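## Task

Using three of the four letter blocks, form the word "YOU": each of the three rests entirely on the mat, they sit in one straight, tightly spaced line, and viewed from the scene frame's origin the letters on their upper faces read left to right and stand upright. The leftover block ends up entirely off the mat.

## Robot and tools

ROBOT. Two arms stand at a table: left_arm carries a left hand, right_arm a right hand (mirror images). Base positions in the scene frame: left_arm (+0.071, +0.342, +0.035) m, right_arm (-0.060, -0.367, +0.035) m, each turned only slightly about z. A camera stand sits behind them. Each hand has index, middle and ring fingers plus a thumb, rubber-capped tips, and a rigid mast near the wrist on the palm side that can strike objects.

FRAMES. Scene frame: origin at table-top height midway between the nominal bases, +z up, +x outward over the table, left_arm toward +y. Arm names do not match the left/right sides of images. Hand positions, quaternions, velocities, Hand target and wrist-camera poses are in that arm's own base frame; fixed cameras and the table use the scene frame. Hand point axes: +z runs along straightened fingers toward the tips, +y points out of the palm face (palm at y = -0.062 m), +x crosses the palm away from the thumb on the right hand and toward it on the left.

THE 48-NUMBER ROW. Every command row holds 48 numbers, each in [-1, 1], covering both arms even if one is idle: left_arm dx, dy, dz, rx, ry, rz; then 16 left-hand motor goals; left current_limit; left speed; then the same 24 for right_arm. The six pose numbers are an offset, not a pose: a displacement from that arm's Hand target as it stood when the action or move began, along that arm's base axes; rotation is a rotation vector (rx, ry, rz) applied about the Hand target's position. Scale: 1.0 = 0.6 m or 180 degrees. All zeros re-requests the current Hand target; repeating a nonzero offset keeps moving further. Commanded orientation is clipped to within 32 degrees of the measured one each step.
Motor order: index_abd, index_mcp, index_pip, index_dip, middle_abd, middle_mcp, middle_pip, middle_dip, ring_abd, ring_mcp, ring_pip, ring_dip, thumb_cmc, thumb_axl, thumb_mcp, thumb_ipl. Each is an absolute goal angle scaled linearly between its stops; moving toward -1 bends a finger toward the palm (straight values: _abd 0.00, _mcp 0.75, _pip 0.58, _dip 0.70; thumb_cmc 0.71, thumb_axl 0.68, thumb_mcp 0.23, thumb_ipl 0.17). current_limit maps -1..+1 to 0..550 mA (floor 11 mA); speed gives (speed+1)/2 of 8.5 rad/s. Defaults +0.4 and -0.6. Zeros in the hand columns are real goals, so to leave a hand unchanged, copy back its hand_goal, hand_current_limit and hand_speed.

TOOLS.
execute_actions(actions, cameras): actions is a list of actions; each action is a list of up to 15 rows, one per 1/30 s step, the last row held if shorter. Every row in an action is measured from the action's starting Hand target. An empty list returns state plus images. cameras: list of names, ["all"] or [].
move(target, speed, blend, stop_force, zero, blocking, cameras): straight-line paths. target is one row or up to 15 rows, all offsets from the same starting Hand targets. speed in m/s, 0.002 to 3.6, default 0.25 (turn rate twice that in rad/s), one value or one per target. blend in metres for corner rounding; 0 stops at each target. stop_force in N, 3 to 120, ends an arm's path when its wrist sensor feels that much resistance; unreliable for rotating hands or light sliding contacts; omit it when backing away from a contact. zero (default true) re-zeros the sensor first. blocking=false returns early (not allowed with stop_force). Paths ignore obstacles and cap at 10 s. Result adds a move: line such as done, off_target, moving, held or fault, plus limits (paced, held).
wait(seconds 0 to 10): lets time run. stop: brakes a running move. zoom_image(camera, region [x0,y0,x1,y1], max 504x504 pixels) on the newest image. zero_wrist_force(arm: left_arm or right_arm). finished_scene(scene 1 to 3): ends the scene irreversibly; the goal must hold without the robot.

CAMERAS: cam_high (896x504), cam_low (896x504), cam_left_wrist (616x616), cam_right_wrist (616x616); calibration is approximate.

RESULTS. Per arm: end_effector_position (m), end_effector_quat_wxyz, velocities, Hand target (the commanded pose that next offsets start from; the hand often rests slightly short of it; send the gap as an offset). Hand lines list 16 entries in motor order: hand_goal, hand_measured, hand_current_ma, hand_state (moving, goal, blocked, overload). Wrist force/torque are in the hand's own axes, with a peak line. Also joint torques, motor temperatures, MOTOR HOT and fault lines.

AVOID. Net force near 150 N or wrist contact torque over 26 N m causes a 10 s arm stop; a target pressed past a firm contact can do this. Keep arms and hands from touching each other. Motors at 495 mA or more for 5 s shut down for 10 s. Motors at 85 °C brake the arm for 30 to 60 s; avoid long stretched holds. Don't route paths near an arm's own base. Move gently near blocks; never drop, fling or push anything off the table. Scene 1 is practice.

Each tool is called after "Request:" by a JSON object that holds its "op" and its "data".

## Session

Request:
{"op": "execute_actions", "data": {"actions": []}}

Scene clock: 0.00 s.
left_arm: end_effector_position=(+0.5219, +0.2898, +0.2777) hand_goal=(+0.000, +0.754, +0.576, +0.696, +0.000, +0.754, +0.576, +0.696, +0.000, +0.754, +0.576, +0.696, +0.714, +0.678, +0.226, +0.168) hand_measured=(+0.000, +0.754, +0.576, +0.696, +0.000, +0.754, +0.576, +0.696, +0.000, +0.754, +0.576, +0.696, +0.714, +0.678, +0.226, +0.168) hand_current_ma=(+0, +0, +0, +0, +0, +0, +0, +0, +0, +0, +0, +0, +0, +0, +0, +0) hand_state=(goal, goal, goal, goal, goal, goal, goal, goal, goal, goal, goal, goal, goal, goal, goal, goal) hand_current_limit=0.40 hand_speed=-0.60 end_effector_quat_wxyz=(+0.568, +0.264, +0.635, +0.453) | right_arm: end_effector_position=(+0.3987, +0.0876, +0.1113) hand_goal=(+0.000, +0.754, +0.576, +0.696, +0.000, +0.754, +0.576, +0.696, +0.000, +0.754, +0.576, +0.696, +0.714, +0.678, +0.226, +0.168) hand_measured=(+0.000, +0.754, +0.576, +0.696, +0.000, +0.754, +0.576, +0.696, +0.000, +0.754, +0.576, +0.696, +0.714, +0.678, +0.226, +0.168) hand_current_ma=(+0, +0, +0, +0, +0, +0, +0, +0, +0, +0, +0, +0, +0, +0, +0, +0) hand_state=(overload, goal, goal, goal, goal, goal, goal, goal, goal, goal, goal, goal, goal, goal, goal, goal) hand_current_limit=0.40 hand_speed=-0.60 end_effector_quat_wxyz=(-0.336, +0.594, -0.620, +0.387)
Joint positions: left_arm=[4.001 -2.27 -2.26 1.454 0.992 -0.539] | right_arm=[-0.219 -1.446 2.727 -3.925 -1.459 3.032]
Joint velocities: within noise
Joint torques (N m): no reading
Motor temperatures (°C): left_arm=[28 28 23 33 32 39] | right_arm=[29 29 28 33 31 37]
Wrist force (N): no reading
Wrist torque (N m): no reading
Wrist force, peak (N): no reading
Hand target: left_arm +0.5219, +0.2898, +0.2777; +0.568, +0.264, +0.635, +0.453 | right_arm +0.3987, +0.0876, +0.1113; -0.336, +0.594, -0.620, +0.387
camera_calibration:
cam_left_wrist: T_world_to_cam=[[0.281327, -0.93354, -0.222166, 0.154959], [-0.741923, -0.0647654, -0.667349, 0.538741], [0.608609, 0.352574, -0.710836, -0.105575], [0, 0, 0, 1]] pos_world=[0.420365, 0.216775, 0.318908]
cam_right_wrist: T_world_to_cam=[[-0.238827, 0.738222, -0.630864, 0.132113], [-0.387417, 0.523285, 0.759, -0.022807], [0.890433, 0.425677, 0.161025, -0.279863], [0, 0, 0, 1]] pos_world=[0.271916, 0.0335368, 0.145721]

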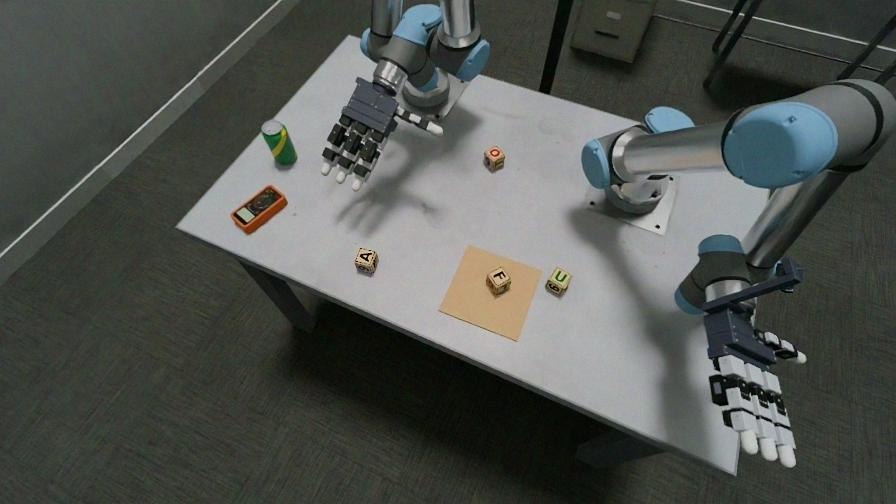

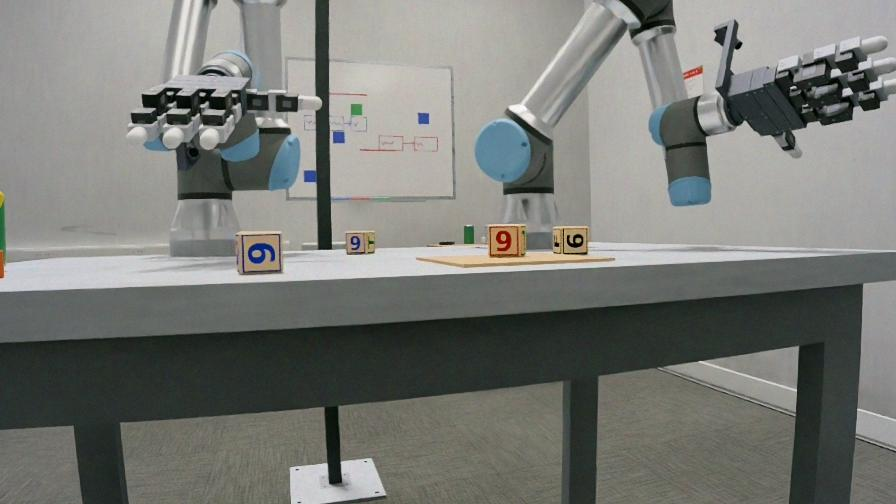

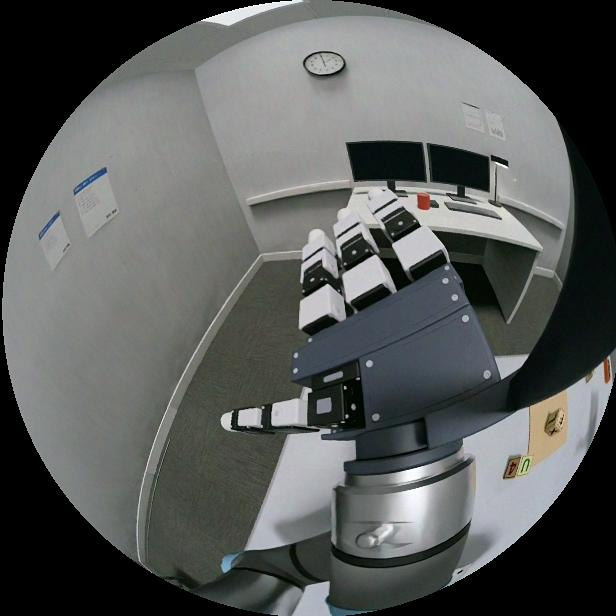

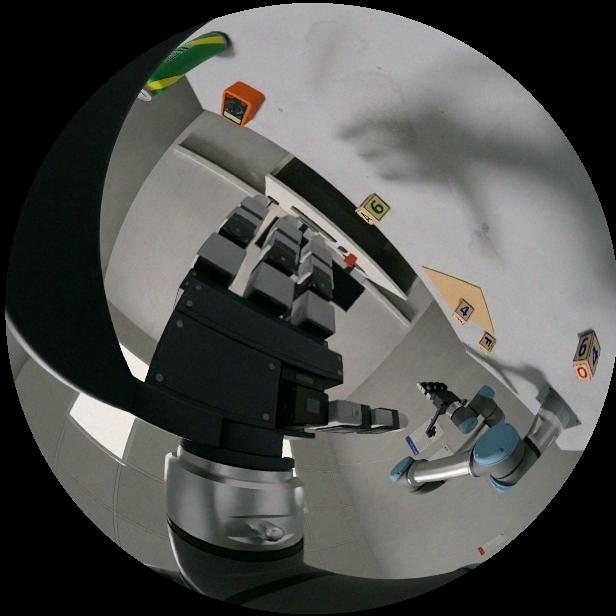

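Request:
{"op": "zoom_image", "data": {"camera": "cam_high", "region": [430, 230, 590, 350]}}

Request:
{"op": "zoom_image", "data": {"camera": "cam_high", "region": [345, 240, 390, 280]}}

Request:
{"op": "zoom_image", "data": {"camera": "cam_high", "region": [475, 140, 515, 180]}}

Request:
{"op": "zoom_image", "data": {"camera": "cam_low", "region": [220, 200, 620, 290]}}

Request:
{"op": "zoom_image", "data": {"camera": "cam_right_wrist", "region": [420, 260, 510, 360]}}

Request:
{"op": "zoom_image", "data": {"camera": "cam_right_wrist", "region": [340, 180, 400, 240]}}

Request:
{"op": "zoom_image", "data": {"camera": "cam_left_wrist", "region": [490, 390, 616, 490]}}

Scaled by 3.150 from the camera's 896x504 image, which has a finer 1280x720 frame.

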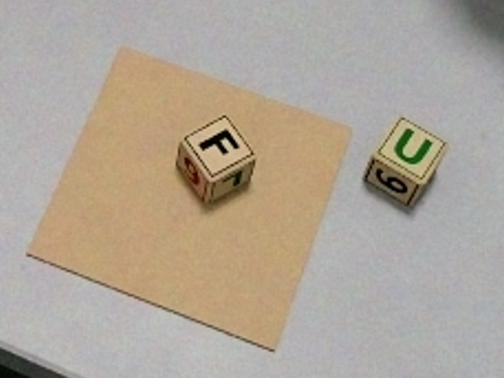

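Scaled by 11.200 from the camera's 896x504 image, which has a finer 1280x720 frame.

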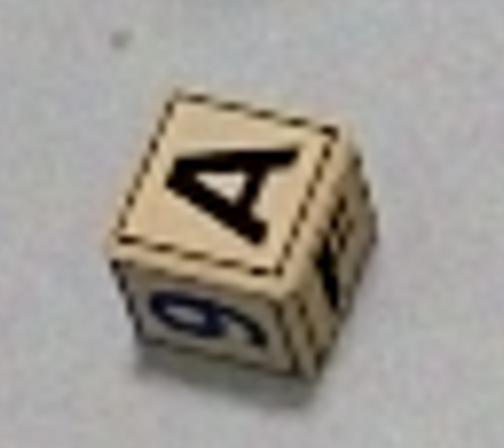

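Scaled by 12.600 from the camera's 896x504 image, which has a finer 1280x720 frame.

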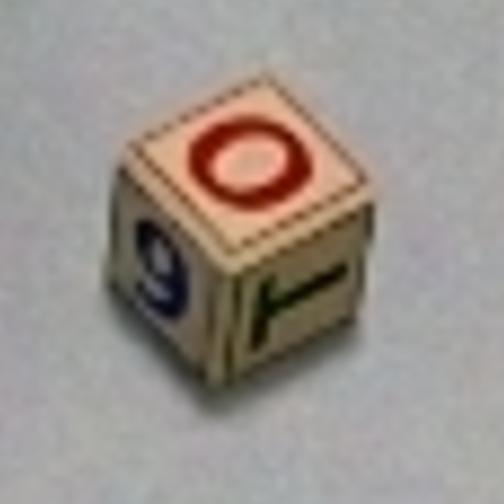

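Scaled by 1.260 from the camera's 896x504 image, which has a finer 1280x720 frame.

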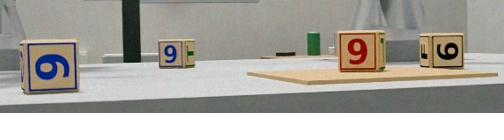

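Scaled by 5.040 from the camera's 616x616 image, which has a finer 880x880 frame.

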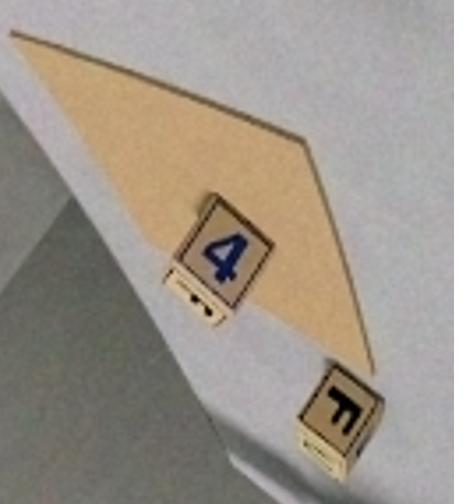

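Scaled by 8.400 from the camera's 616x616 image, which has a finer 880x880 frame.

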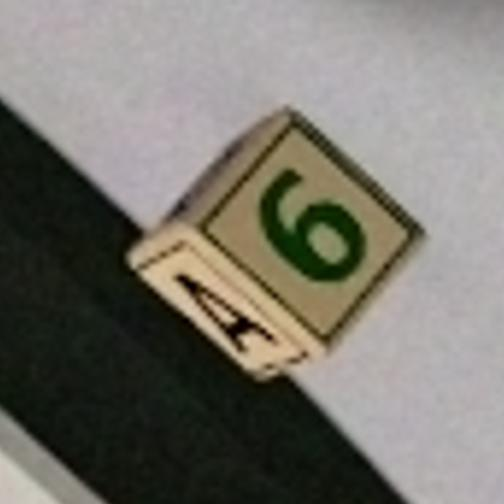

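Scaled by 4.000 from the camera's 616x616 image, which has a finer 880x880 frame.

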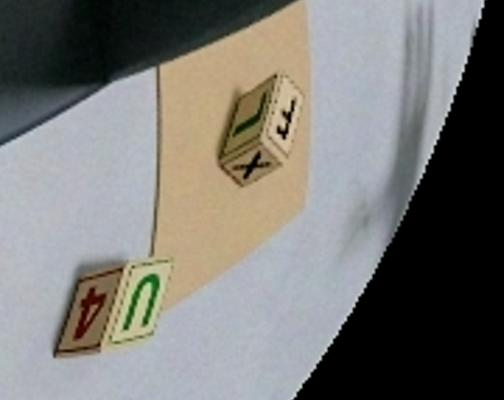

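Request:
{"op": "zoom_image", "data": {"camera": "cam_high", "region": [362, 248, 384, 276]}}

Request:
{"op": "zoom_image", "data": {"camera": "cam_right_wrist", "region": [560, 315, 616, 395]}}

Request:
{"op": "zoom_image", "data": {"camera": "cam_low", "region": [225, 222, 295, 282]}}

Request:
{"op": "zoom_image", "data": {"camera": "cam_low", "region": [335, 222, 385, 262]}}

Scaled by 18.000 from the camera's 896x504 image, which has a finer 1280x720 frame.

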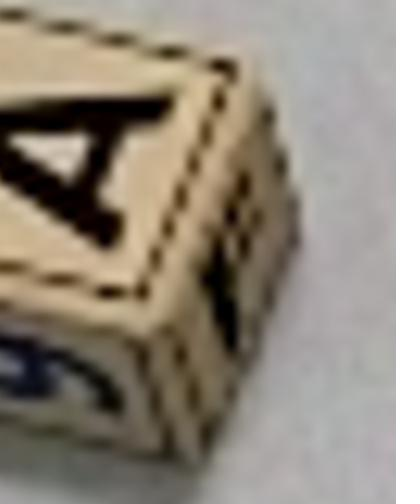

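Scaled by 6.300 from the camera's 616x616 image, which has a finer 880x880 frame.

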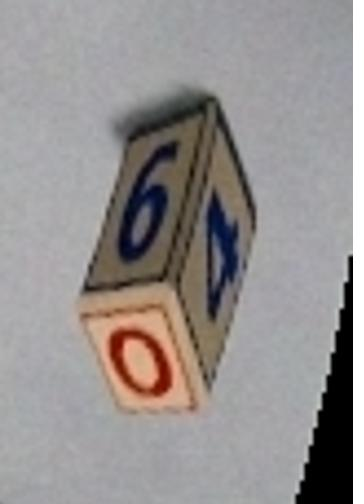

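Scaled by 7.200 from the camera's 896x504 image, which has a finer 1280x720 frame.

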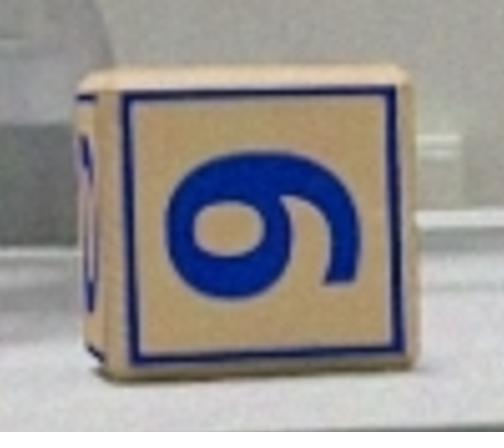

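Scaled by 10.080 from the camera's 896x504 image, which has a finer 1280x720 frame.

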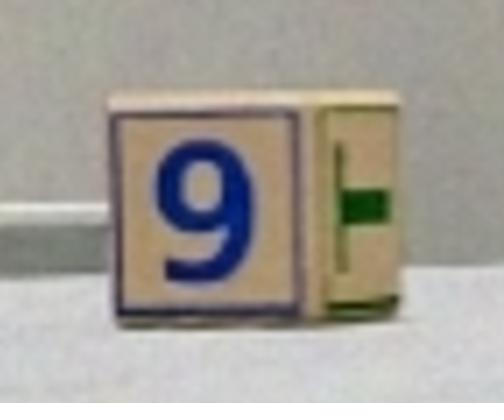

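Request:
{"op": "move", "data": {"target": [[-0.0367,-0.3167,0.1367,0.1033,0.2547,-0.1604, 0.25,0.7534,0.5766,0.6957, -0.2167,0.7534,0.5766,0.6957, 0,-0.4795,-0.5912,0.1159, 0.714,0.678,0.226,0.168, 0.4,-0.6, -0.1,-0.19,0.3,0,0,0, 0,0.754,0.576,0.696,0,0.754,0.576,0.696,0,0.754,0.576,0.696,0.714,0.678,0.226,0.168,0.4,-0.6],[-0.035,-0.9483,-0.1467,0.2066,0.5093,-0.3209, 0.25,0.7534,0.5766,0.6957, -0.2167,0.7534,0.5766,0.6957, 0,-0.4795,-0.5912,0.1159, 0.714,0.678,0.226,0.168, 0.4,-0.6, -0.2087,-0.3813,0.45,0,0,0, 0,0.754,0.576,0.696,0,0.754,0.576,0.696,0,0.754,0.576,0.696,0.714,0.678,0.226,0.168,0.4,-0.6]], "speed": 0.3, "blend": [0.05,0], "cameras": ["all"]}}

Scene clock: 312.50 s.
left_arm: end_effector_position=(+0.5009, -0.2792, +0.1897) hand_goal=(+0.250, +0.754, +0.576, +0.696, -0.216, +0.754, +0.576, +0.696, +0.000, -0.480, -0.592, +0.116, +0.714, +0.678, +0.226, +0.168) hand_measured=(+0.248, +0.756, +0.576, +0.696, -0.212, +0.756, +0.576, +0.696, +0.000, -0.474, -0.592, +0.118, +0.716, +0.678, +0.224, +0.168) hand_current_ma=(-1, +1, +1, +0, +6, +1, +1, +0, +0, +10, +0, +4, +3, -1, -4, +0) hand_state=(goal, goal, goal, goal, goal, goal, goal, goal, goal, goal, goal, goal, goal, goal, goal, goal) hand_current_limit=0.40 hand_speed=-0.60 end_effector_quat_wxyz=(+0.000, +0.872, +0.489, +0.000) | right_arm: end_effector_position=(+0.2736, -0.1412, +0.3813) hand_goal=(+0.000, +0.754, +0.576, +0.696, +0.000, +0.754, +0.576, +0.696, +0.000, +0.754, +0.576, +0.696, +0.714, +0.678, +0.226, +0.168) hand_measured=(+0.000, +0.748, +0.576, +0.696, +0.000, +0.746, +0.576, +0.696, +0.000, +0.746, +0.576, +0.696, +0.708, +0.678, +0.226, +0.168) hand_current_ma=(+0, -10, +0, +0, +0, -11, +0, +0, +0, -11, +0, +0, -8, -1, +0, +0) hand_state=(overload, goal, goal, goal, goal, goal, goal, goal, goal, goal, goal, goal, goal, goal, goal, goal) hand_current_limit=0.40 hand_speed=-0.60 end_effector_quat_wxyz=(-0.336, +0.594, -0.620, +0.387)
Joint positions: left_arm=[2.87 -1.607 -1.977 -1.129 1.571 0.277] | right_arm=[-1.734 -2.477 2.073 -1.036 -0.499 1.374]
Joint torques (N m): left_arm=[-8.89 10.05 28.81 0.89 1.44 -2.25] | right_arm=[-14.04 24.43 -32.5 -0.96 4 -1.8]
Wrist force (N): left_arm=[-2.1 1.6 0.4] | right_arm=[-0.3 0.1 0.1]
Wrist torque (N m): left_arm=[0.42 0.16 -0.09] | right_arm=[-0.01 0.06 0.08]
Wrist force, peak (N): left_arm=[-2.9 2.1 0.9] | right_arm=[-0.1 -0.3 0.7]
Hand target: left_arm +0.5009, -0.2792, +0.1897; +0.000, +0.872, +0.489, +0.000 | right_arm +0.2735, -0.1412, +0.3813; -0.336, +0.594, -0.620, +0.387
Off the commanded pose: left_arm 0.000 m, 0 deg | right_arm 0.000 m, 0 deg.
move: done
camera_calibration:
cam_left_wrist: T_world_to_cam=[[-0.9566, -0.291405, -0.0000189915, 0.367314], [-0.187021, 0.613888, 0.766919, 0.0669543], [-0.223472, 0.733638, -0.641744, 0.55525], [0, 0, 0, 1]] pos_world=[0.487977, -0.341417, 0.304987]
cam_right_wrist: T_world_to_cam=[[-0.238929, 0.73833, -0.630699, 0.441505], [-0.387035, 0.523278, 0.759199, -0.156693], [0.890571, 0.425498, 0.160733, -0.114502], [0, 0, 0, 1]] pos_world=[0.146815, -0.195262, 0.415823]

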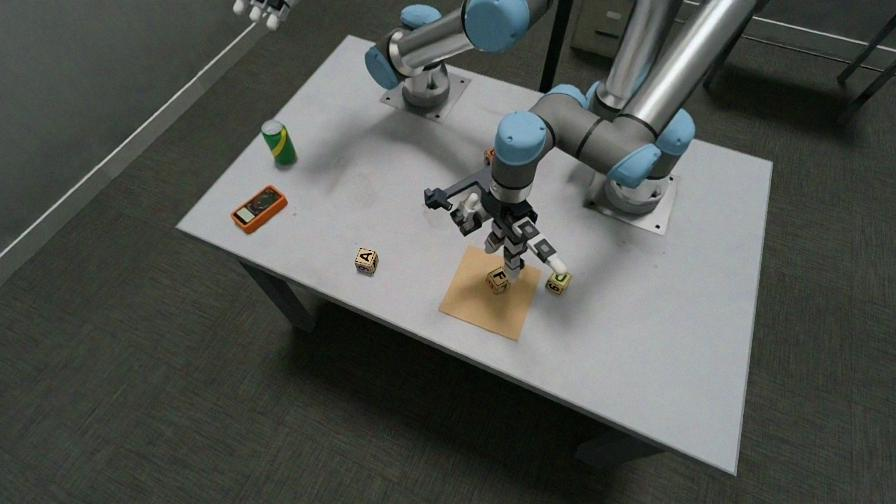

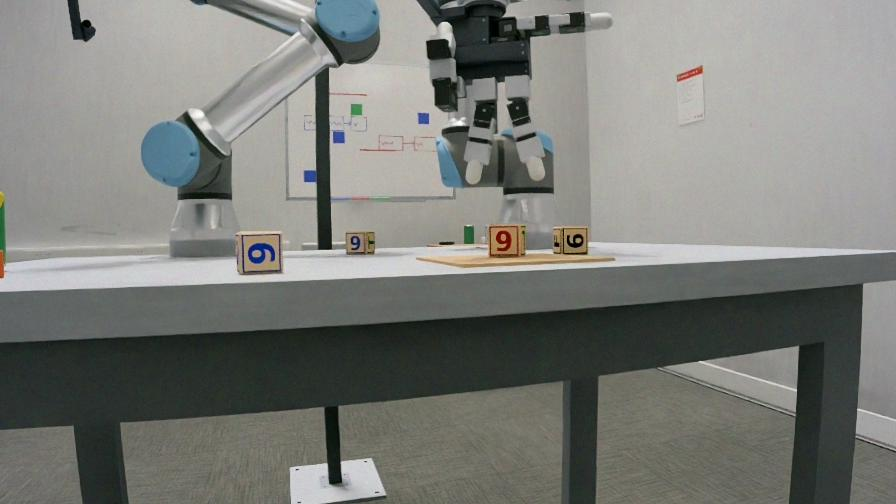

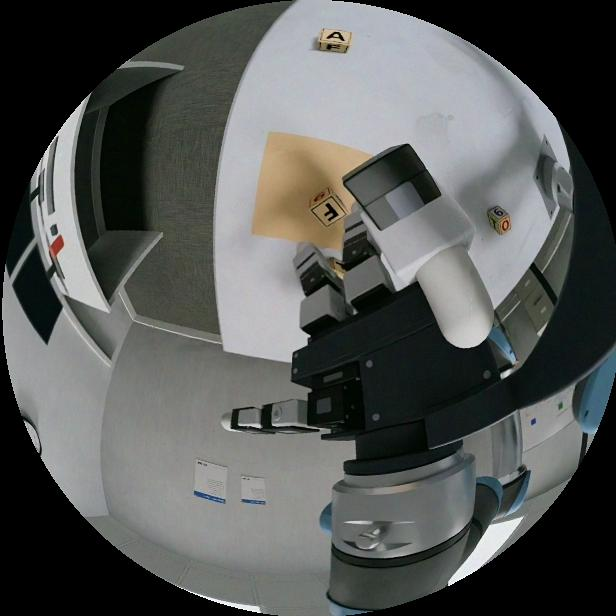

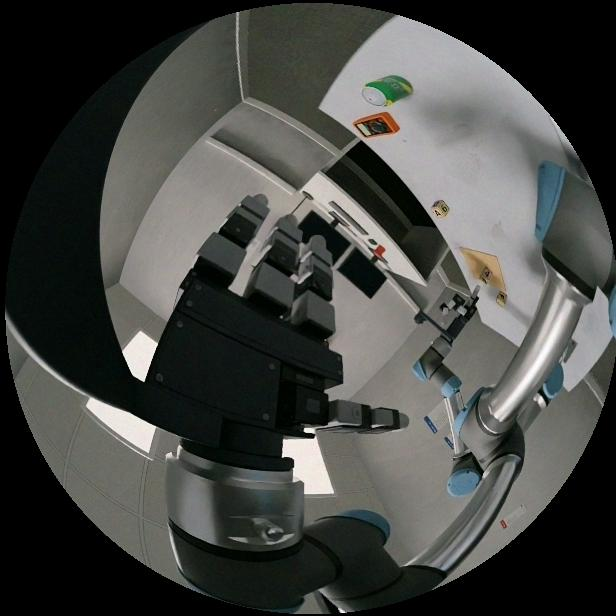

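Request:
{"op": "zoom_image", "data": {"camera": "cam_left_wrist", "region": [310, 20, 360, 60]}}

Request:
{"op": "zoom_image", "data": {"camera": "cam_left_wrist", "region": [290, 170, 380, 260]}}

Request:
{"op": "zoom_image", "data": {"camera": "cam_left_wrist", "region": [480, 200, 520, 240]}}

Request:
{"op": "zoom_image", "data": {"camera": "cam_right_wrist", "region": [425, 190, 465, 225]}}

Scaled by 10.080 from the camera's 616x616 image, which has a finer 880x880 frame.

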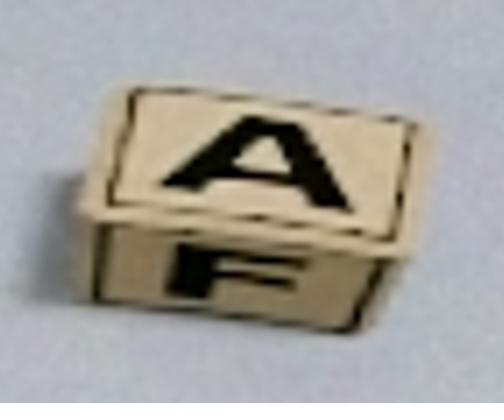

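Scaled by 5.600 from the camera's 616x616 image, which has a finer 880x880 frame.

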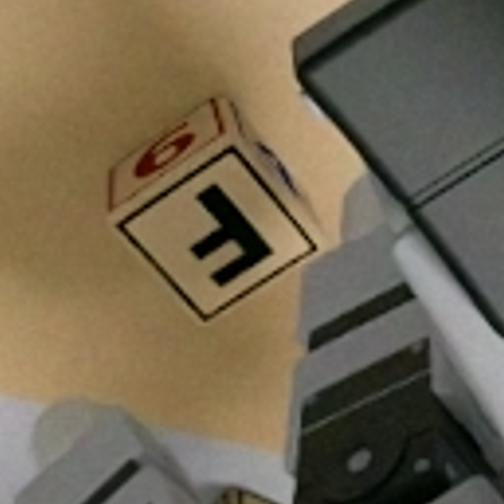

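Scaled by 12.600 from the camera's 616x616 image, which has a finer 880x880 frame.

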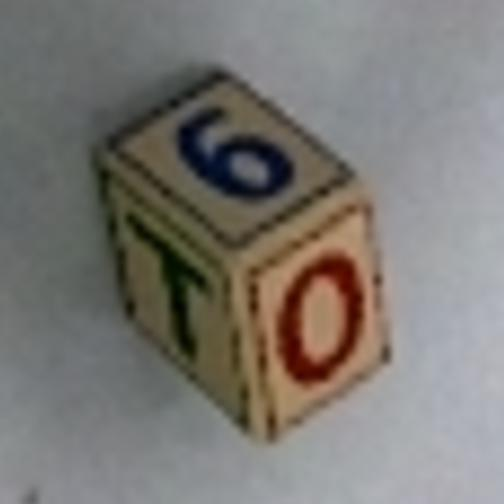

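Scaled by 12.600 from the camera's 616x616 image, which has a finer 880x880 frame.

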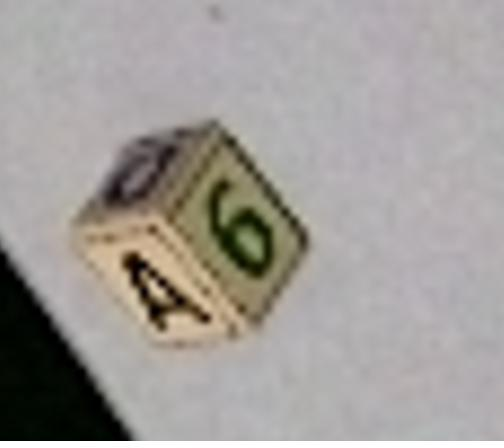

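Request:
{"op": "move", "data": {"target": [[-0.0123,0.0103,-0.06,0,0,-0.0139, 0.25,0.7534,0.5766,0.6957, -0.2167,0.7534,0.5766,0.6957, 0,-0.4795,-0.5912,0.1159, 0.714,0.678,0.226,0.168, 0.4,-0.85, 0,0,0,0,0,0, 0,0.754,0.576,0.696,0,0.754,0.576,0.696,0,0.754,0.576,0.696,0.714,0.678,0.226,0.168,0.4,-0.6],[-0.0123,0.0103,-0.137,0,0,-0.0139, 0.25,0.7534,0.5766,0.6957, -0.2167,0.7534,0.5766,0.6957, 0,-0.4795,-0.5912,0.1159, 0.714,0.678,0.226,0.168, 0.4,-0.85, 0,0,0,0,0,0, 0,0.754,0.576,0.696,0,0.754,0.576,0.696,0,0.754,0.576,0.696,0.714,0.678,0.226,0.168,0.4,-0.6],[-0.0123,0.0103,-0.137,0,0,-0.0139, -0.06,0.7534,0.5766,0.6957, 0.06,0.7534,0.5766,0.6957, 0,-0.4795,-0.5912,0.1159, 0.714,0.678,0.226,0.168, 0.75,-0.85, 0,0,0,0,0,0, 0,0.754,0.576,0.696,0,0.754,0.576,0.696,0,0.754,0.576,0.696,0.714,0.678,0.226,0.168,0.4,-0.6],[-0.0123,0.0103,0.05,0,0,-0.0139, -0.06,0.7534,0.5766,0.6957, 0.06,0.7534,0.5766,0.6957, 0,-0.4795,-0.5912,0.1159, 0.714,0.678,0.226,0.168, 0.75,-0.85, 0,0,0,0,0,0, 0,0.754,0.576,0.696,0,0.754,0.576,0.696,0,0.754,0.576,0.696,0.714,0.678,0.226,0.168,0.4,-0.6]], "speed": [0.2,0.12,0.1,0.2], "blend": [0.01,0,0,0], "cameras": []}}

Request:
{"op": "move", "data": {"target": [0,0,0,0,0,0, -0.06,-0.1,0.5766,0.6957, 0.06,-0.1,0.5766,0.6957, 0,-0.4795,-0.5912,0.1159, 0.714,0.678,0.226,0.168, 0.75,-0.85, 0,0,0,0,0,0, 0,0.754,0.576,0.696,0,0.754,0.576,0.696,0,0.754,0.576,0.696,0.714,0.678,0.226,0.168,0.4,-0.6], "cameras": ["all"]}}

Request:
{"op": "zoom_image", "data": {"camera": "cam_low", "region": [440, 60, 600, 240]}}

Request:
{"op": "zoom_image", "data": {"camera": "cam_high", "region": [440, 180, 600, 320]}}

Scene clock: 382.70 s.
left_arm: end_effector_position=(+0.4935, -0.2730, +0.2197) hand_goal=(-0.060, +0.754, +0.576, +0.696, +0.060, +0.754, +0.576, +0.696, +0.000, -0.480, -0.592, +0.116, +0.714, +0.678, +0.226, +0.168) hand_measured=(+0.126, +0.754, +0.576, +0.696, -0.098, +0.754, +0.576, +0.696, +0.000, -0.474, -0.592, +0.118, +0.716, +0.678, +0.224, +0.168) hand_current_ma=(+481, +1, +1, +0, -481, +0, +1, +0, +0, +11, +0, +4, +3, -1, -5, +0) hand_state=(blocked, goal, goal, goal, blocked, goal, goal, goal, goal, goal, goal, goal, goal, goal, goal, goal) hand_current_limit=0.75 hand_speed=-0.85 end_effector_quat_wxyz=(+0.000, +0.883, +0.470, +0.000) | right_arm: end_effector_position=(+0.2736, -0.1412, +0.3813) hand_goal=(+0.000, +0.754, +0.576, +0.696, +0.000, +0.754, +0.576, +0.696, +0.000, +0.754, +0.576, +0.696, +0.714, +0.678, +0.226, +0.168) hand_measured=(+0.000, +0.748, +0.576, +0.696, +0.000, +0.746, +0.576, +0.696, +0.000, +0.746, +0.576, +0.696, +0.708, +0.678, +0.226, +0.168) hand_current_ma=(+0, -10, +0, +0, +0, -11, +0, +0, +0, -11, +0, +0, -8, -1, +0, +0) hand_state=(overload, goal, goal, goal, goal, goal, goal, goal, goal, goal, goal, goal, goal, goal, goal, goal) hand_current_limit=0.40 hand_speed=-0.60 end_effector_quat_wxyz=(-0.336, +0.594, -0.620, +0.387)
Joint positions: left_arm=[2.887 -1.552 -1.949 -1.212 1.571 0.337] | right_arm=[-1.734 -2.477 2.073 -1.036 -0.499 1.374]
Joint torques (N m): left_arm=[9.87 34.1 28.97 1 1.11 2.05] | right_arm=[-14.57 24.59 -32.65 -0.89 3.97 -1.94]
Wrist force (N): left_arm=[-2.2 1.8 0.9] | right_arm=[-0.2 0.1 0.3]
Wrist torque (N m): left_arm=[0.41 0.17 -0.22] | right_arm=[-0.03 0.03 0.09]
Wrist force, peak (N): left_arm=[-2.3 1.6 1.8] | right_arm=[-0.4 0.4 0.2]
Hand target: left_arm +0.4935, -0.2730, +0.2197; +0.000, +0.883, +0.470, +0.000 | right_arm +0.2736, -0.1412, +0.3813; -0.336, +0.594, -0.620, +0.387
Off the commanded pose: left_arm 0.000 m, 0 deg | right_arm 0.000 m, 0 deg.
move: done
No camera images: "cameras" was empty.

Scene clock: 384.67 s.
left_arm: end_effector_position=(+0.4935, -0.2730, +0.2197) hand_goal=(-0.060, -0.100, +0.576, +0.696, +0.060, -0.100, +0.576, +0.696, +0.000, -0.480, -0.592, +0.116, +0.714, +0.678, +0.226, +0.168) hand_measured=(+0.126, -0.068, +0.580, +0.696, -0.098, -0.072, +0.578, +0.696, +0.000, -0.474, -0.592, +0.118, +0.716, +0.678, +0.224, +0.168) hand_current_ma=(+481, +91, +5, +0, -481, +79, +4, +0, +0, +11, +0, +4, +3, -1, -5, +0) hand_state=(blocked, blocked, goal, goal, blocked, blocked, goal, goal, goal, goal, goal, goal, goal, goal, goal, goal) hand_current_limit=0.75 hand_speed=-0.85 end_effector_quat_wxyz=(+0.000, +0.883, +0.470, +0.000) | right_arm: end_effector_position=(+0.2736, -0.1412, +0.3813) hand_goal=(+0.000, +0.754, +0.576, +0.696, +0.000, +0.754, +0.576, +0.696, +0.000, +0.754, +0.576, +0.696, +0.714, +0.678, +0.226, +0.168) hand_measured=(+0.000, +0.748, +0.576, +0.696, +0.000, +0.746, +0.576, +0.696, +0.000, +0.746, +0.576, +0.696, +0.708, +0.678, +0.226, +0.168) hand_current_ma=(+0, -10, +0, +0, +0, -11, +0, +0, +0, -11, +0, +0, -8, -1, +0, +0) hand_state=(overload, goal, goal, goal, goal, goal, goal, goal, goal, goal, goal, goal, goal, goal, goal, goal) hand_current_limit=0.40 hand_speed=-0.60 end_effector_quat_wxyz=(-0.336, +0.594, -0.620, +0.387)
Joint positions: left_arm=[2.887 -1.552 -1.949 -1.212 1.571 0.337] | right_arm=[-1.734 -2.477 2.073 -1.036 -0.499 1.374]
Joint torques (N m): left_arm=[8.99 34.64 29.87 1.28 1.1 2.04] | right_arm=[-13.78 24.54 -32.55 -0.96 3.89 -2]
Wrist force (N): left_arm=[-2.0 1.4 1.0] | right_arm=[-0.2 0.1 0.0]
Wrist torque (N m): left_arm=[0.52 0.14 -0.18] | right_arm=[0.00 0.04 0.10]
Wrist force, peak (N): left_arm=[-2.1 1.8 1.1] | right_arm=[-0.2 0.3 0.3]
Hand target: left_arm +0.4935, -0.2730, +0.2197; +0.000, +0.883, +0.470, +0.000 | right_arm +0.2736, -0.1412, +0.3813; -0.336, +0.594, -0.620, +0.387
Off the commanded pose: left_arm 0.000 m, 0 deg | right_arm 0.000 m, 0 deg.
move: done
camera_calibration:
cam_left_wrist: T_world_to_cam=[[-0.968434, -0.249269, -0.0000000881, 0.379396], [-0.159961, 0.621466, 0.766937, 0.0275226], [-0.191173, 0.742729, -0.641722, 0.554905], [0, 0, 0, 1]] pos_world=[0.477906, -0.334677, 0.334987]
cam_right_wrist: T_world_to_cam=[[-0.238929, 0.73833, -0.630699, 0.441505], [-0.387035, 0.523278, 0.759199, -0.156693], [0.890571, 0.425498, 0.160733, -0.114502], [0, 0, 0, 1]] pos_world=[0.146815, -0.195262, 0.415823]

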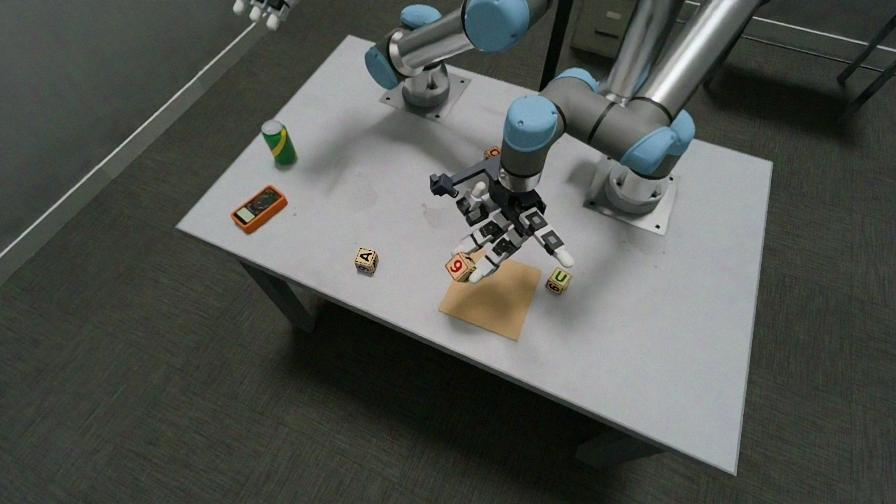

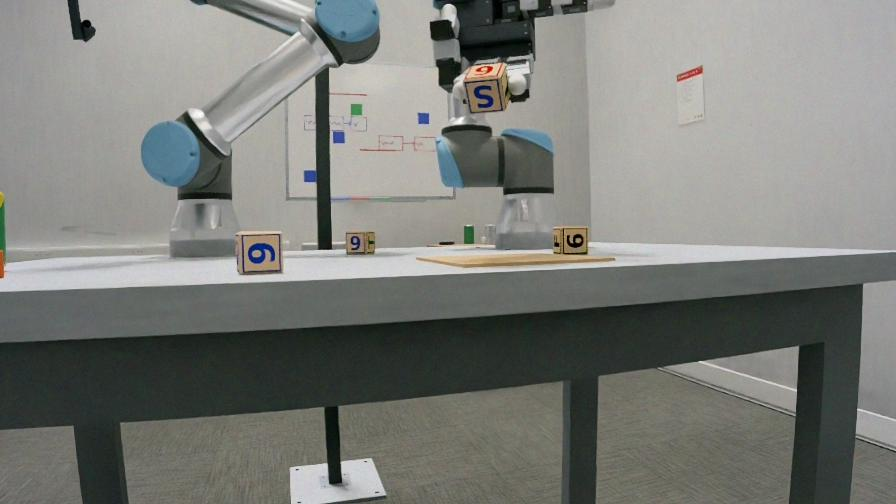

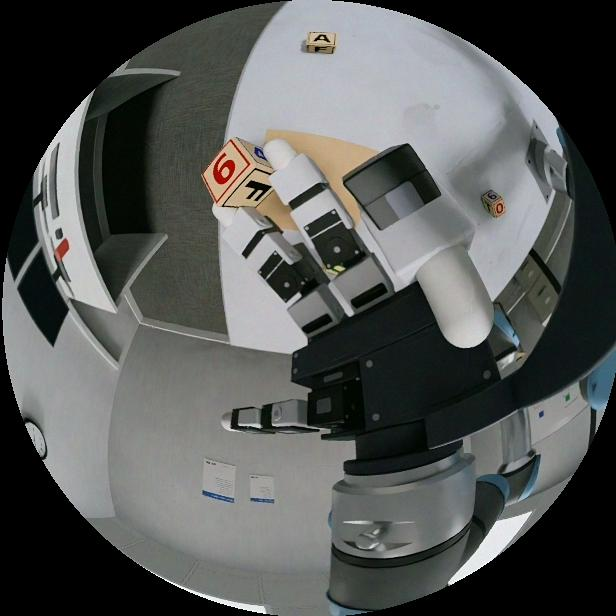

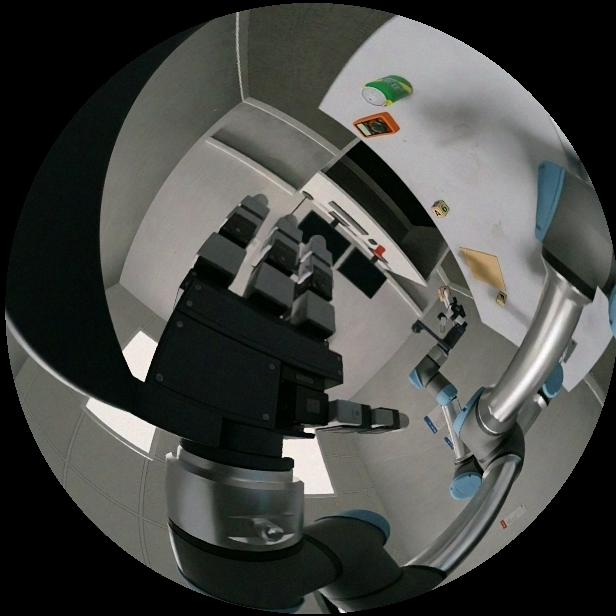

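Scaled by 2.800 from the camera's 896x504 image, which has a finer 1280x720 frame.

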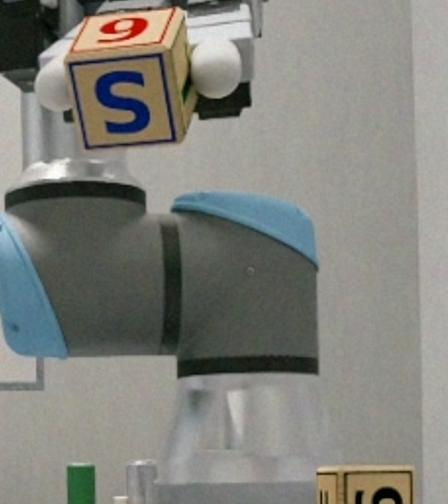

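Scaled by 3.150 from the camera's 896x504 image, which has a finer 1280x720 frame.

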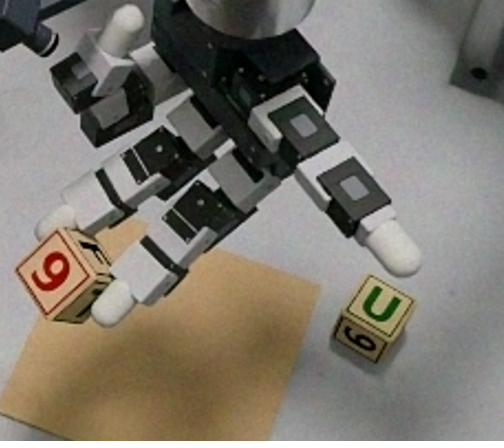

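Request:
{"op": "move", "data": {"target": [[-0.3283,0.0172,-0.03,0,0,0, -0.06,0.7534,0.5766,0.6957, 0.06,0.7534,0.5766,0.6957, 0,-0.4795,-0.5912,0.1159, 0.714,0.678,0.226,0.168, 0.75,-0.8, 0,0,0,0,0,0, 0,0.754,0.576,0.696,0,0.754,0.576,0.696,0,0.754,0.576,0.696,0.714,0.678,0.226,0.168,0.4,-0.6],[-0.3283,0.0172,-0.1925,0,0,0, -0.06,0.7534,0.5766,0.6957, 0.06,0.7534,0.5766,0.6957, 0,-0.4795,-0.5912,0.1159, 0.714,0.678,0.226,0.168, 0.75,-0.8, 0,0,0,0,0,0, 0,0.754,0.576,0.696,0,0.754,0.576,0.696,0,0.754,0.576,0.696,0.714,0.678,0.226,0.168,0.4,-0.6],[-0.3283,0.0172,-0.1925,0,0,0, 0.25,0.7534,0.5766,0.6957, -0.2167,0.7534,0.5766,0.6957, 0,-0.4795,-0.5912,0.1159, 0.714,0.678,0.226,0.168, 0.4,-0.85, 0,0,0,0,0,0, 0,0.754,0.576,0.696,0,0.754,0.576,0.696,0,0.754,0.576,0.696,0.714,0.678,0.226,0.168,0.4,-0.6],[-0.3283,0.0172,0,0,0,0, 0.25,0.7534,0.5766,0.6957, -0.2167,0.7534,0.5766,0.6957, 0,-0.4795,-0.5912,0.1159, 0.714,0.678,0.226,0.168, 0.4,-0.85, 0,0,0,0,0,0, 0,0.754,0.576,0.696,0,0.754,0.576,0.696,0,0.754,0.576,0.696,0.714,0.678,0.226,0.168,0.4,-0.6]], "speed": [0.2,0.12,0.1,0.2], "cameras": ["cam_high","cam_left_wrist"]}}

Request:
{"op": "zoom_image", "data": {"camera": "cam_left_wrist", "region": [250, 20, 400, 250]}}

Scene clock: 439.30 s.
left_arm: end_effector_position=(+0.2965, -0.2627, +0.2197) hand_goal=(+0.250, +0.754, +0.576, +0.696, -0.216, +0.754, +0.576, +0.696, +0.000, -0.480, -0.592, +0.116, +0.714, +0.678, +0.226, +0.168) hand_measured=(+0.244, +0.752, +0.578, +0.696, -0.210, +0.750, +0.578, +0.696, +0.000, -0.474, -0.592, +0.118, +0.716, +0.678, +0.224, +0.168) hand_current_ma=(-8, -2, +3, +0, +7, -6, +3, +0, +0, +12, +0, +4, +2, -1, -5, +0) hand_state=(goal, goal, goal, goal, goal, goal, goal, goal, goal, goal, goal, goal, goal, goal, goal, goal) hand_current_limit=0.40 hand_speed=-0.85 end_effector_quat_wxyz=(+0.000, +0.883, +0.470, +0.000) | right_arm: end_effector_position=(+0.2736, -0.1412, +0.3813) hand_goal=(+0.000, +0.754, +0.576, +0.696, +0.000, +0.754, +0.576, +0.696, +0.000, +0.754, +0.576, +0.696, +0.714, +0.678, +0.226, +0.168) hand_measured=(+0.000, +0.748, +0.576, +0.696, +0.000, +0.746, +0.576, +0.696, +0.000, +0.746, +0.576, +0.696, +0.708, +0.678, +0.226, +0.168) hand_current_ma=(+0, -10, +0, +0, +0, -11, +0, +0, +0, -11, +0, +0, -8, -1, +0, +0) hand_state=(overload, goal, goal, goal, goal, goal, goal, goal, goal, goal, goal, goal, goal, goal, goal, goal) hand_current_limit=0.40 hand_speed=-0.60 end_effector_quat_wxyz=(-0.336, +0.594, -0.620, +0.387)
Joint positions: left_arm=[2.744 -1.098 -2.279 -1.336 1.571 0.194] | right_arm=[-1.734 -2.477 2.073 -1.036 -0.499 1.374]
Joint torques (N m): left_arm=[10.07 14.48 29.59 0.94 -1.3 2.02] | right_arm=[-14.21 24.35 -31.85 -0.88 3.97 -2.03]
Wrist force (N): left_arm=[-1.8 1.5 0.3] | right_arm=[-0.3 0.0 0.2]
Wrist torque (N m): left_arm=[0.41 0.13 -0.18] | right_arm=[-0.02 0.05 0.08]
Wrist force, peak (N): left_arm=[-1.5 2.8 0.8] | right_arm=[-0.3 0.3 0.3]
Hand target: left_arm +0.2965, -0.2627, +0.2197; +0.000, +0.883, +0.470, +0.000 | right_arm +0.2736, -0.1412, +0.3813; -0.336, +0.594, -0.620, +0.387
Off the commanded pose: left_arm 0.000 m, 0 deg | right_arm 0.000 m, 0 deg.
move: done
camera_calibration:
cam_left_wrist: T_world_to_cam=[[-0.968434, -0.249269, -0.0000000881, 0.191182], [-0.159961, 0.621466, 0.766937, -0.0103142], [-0.191173, 0.742729, -0.641722, 0.50953], [0, 0, 0, 1]] pos_world=[0.280906, -0.324377, 0.334887]
Images, in order (width x height): cam_high 896x504, cam_left_wrist 616x616.

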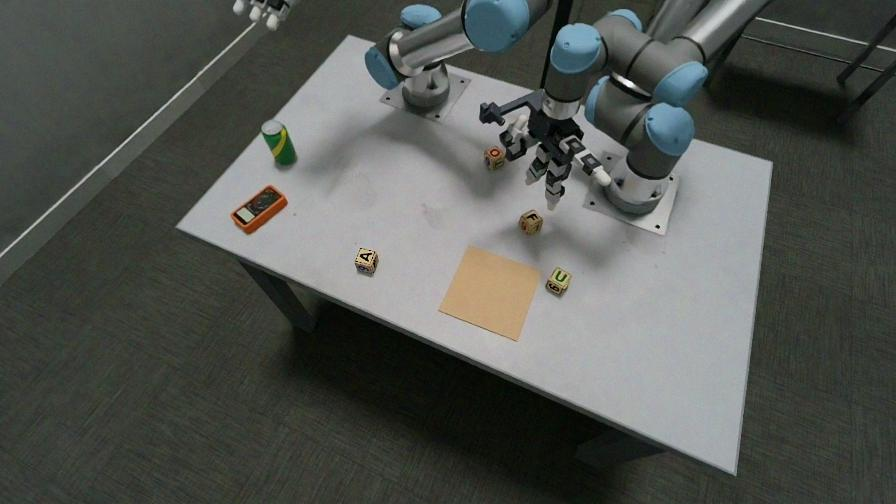

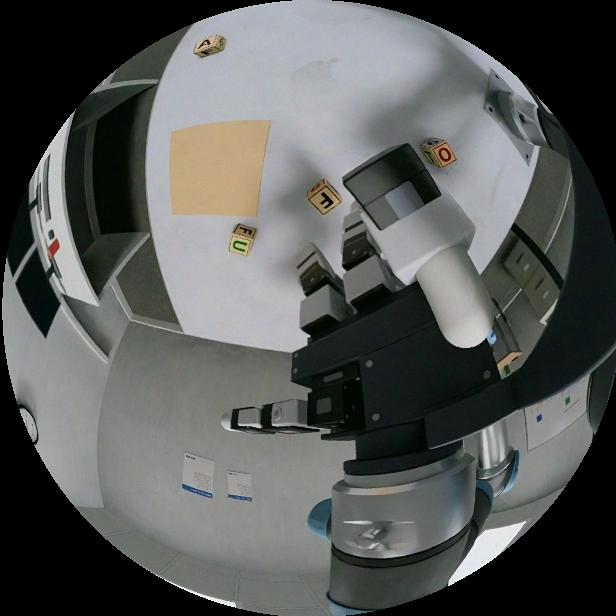

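Scaled by 2.191 from the camera's 616x616 image, which has a finer 880x880 frame.

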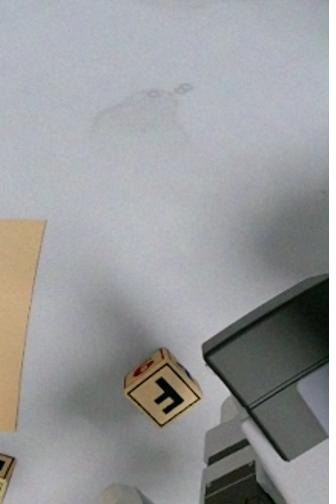

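Request:
{"op": "zoom_image", "data": {"camera": "cam_left_wrist", "region": [185, 25, 235, 65]}}

Request:
{"op": "zoom_image", "data": {"camera": "cam_left_wrist", "region": [220, 215, 265, 265]}}

Request:
{"op": "zoom_image", "data": {"camera": "cam_left_wrist", "region": [415, 130, 465, 175]}}

Scaled by 10.080 from the camera's 616x616 image, which has a finer 880x880 frame.

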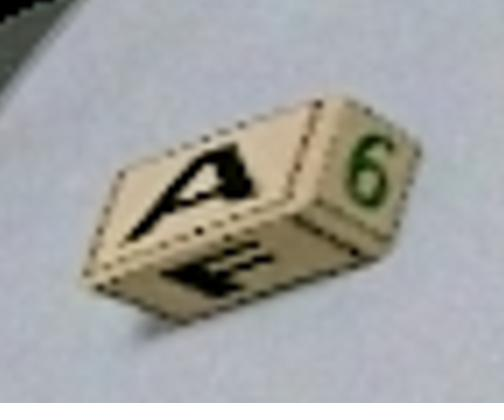

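Scaled by 10.080 from the camera's 616x616 image, which has a finer 880x880 frame.

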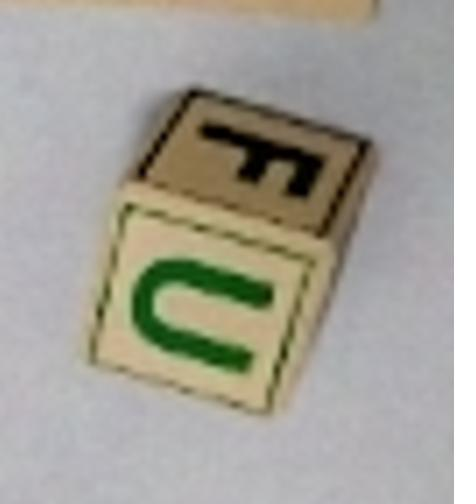

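Scaled by 10.080 from the camera's 616x616 image, which has a finer 880x880 frame.

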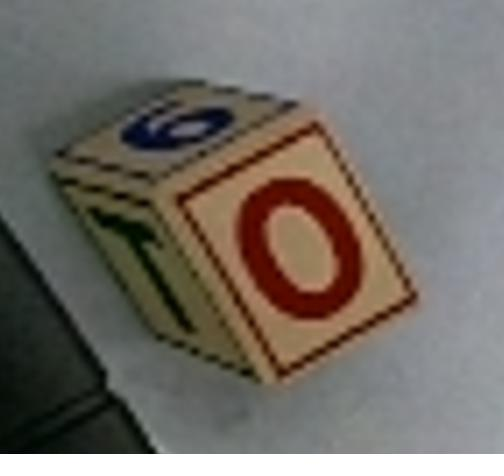

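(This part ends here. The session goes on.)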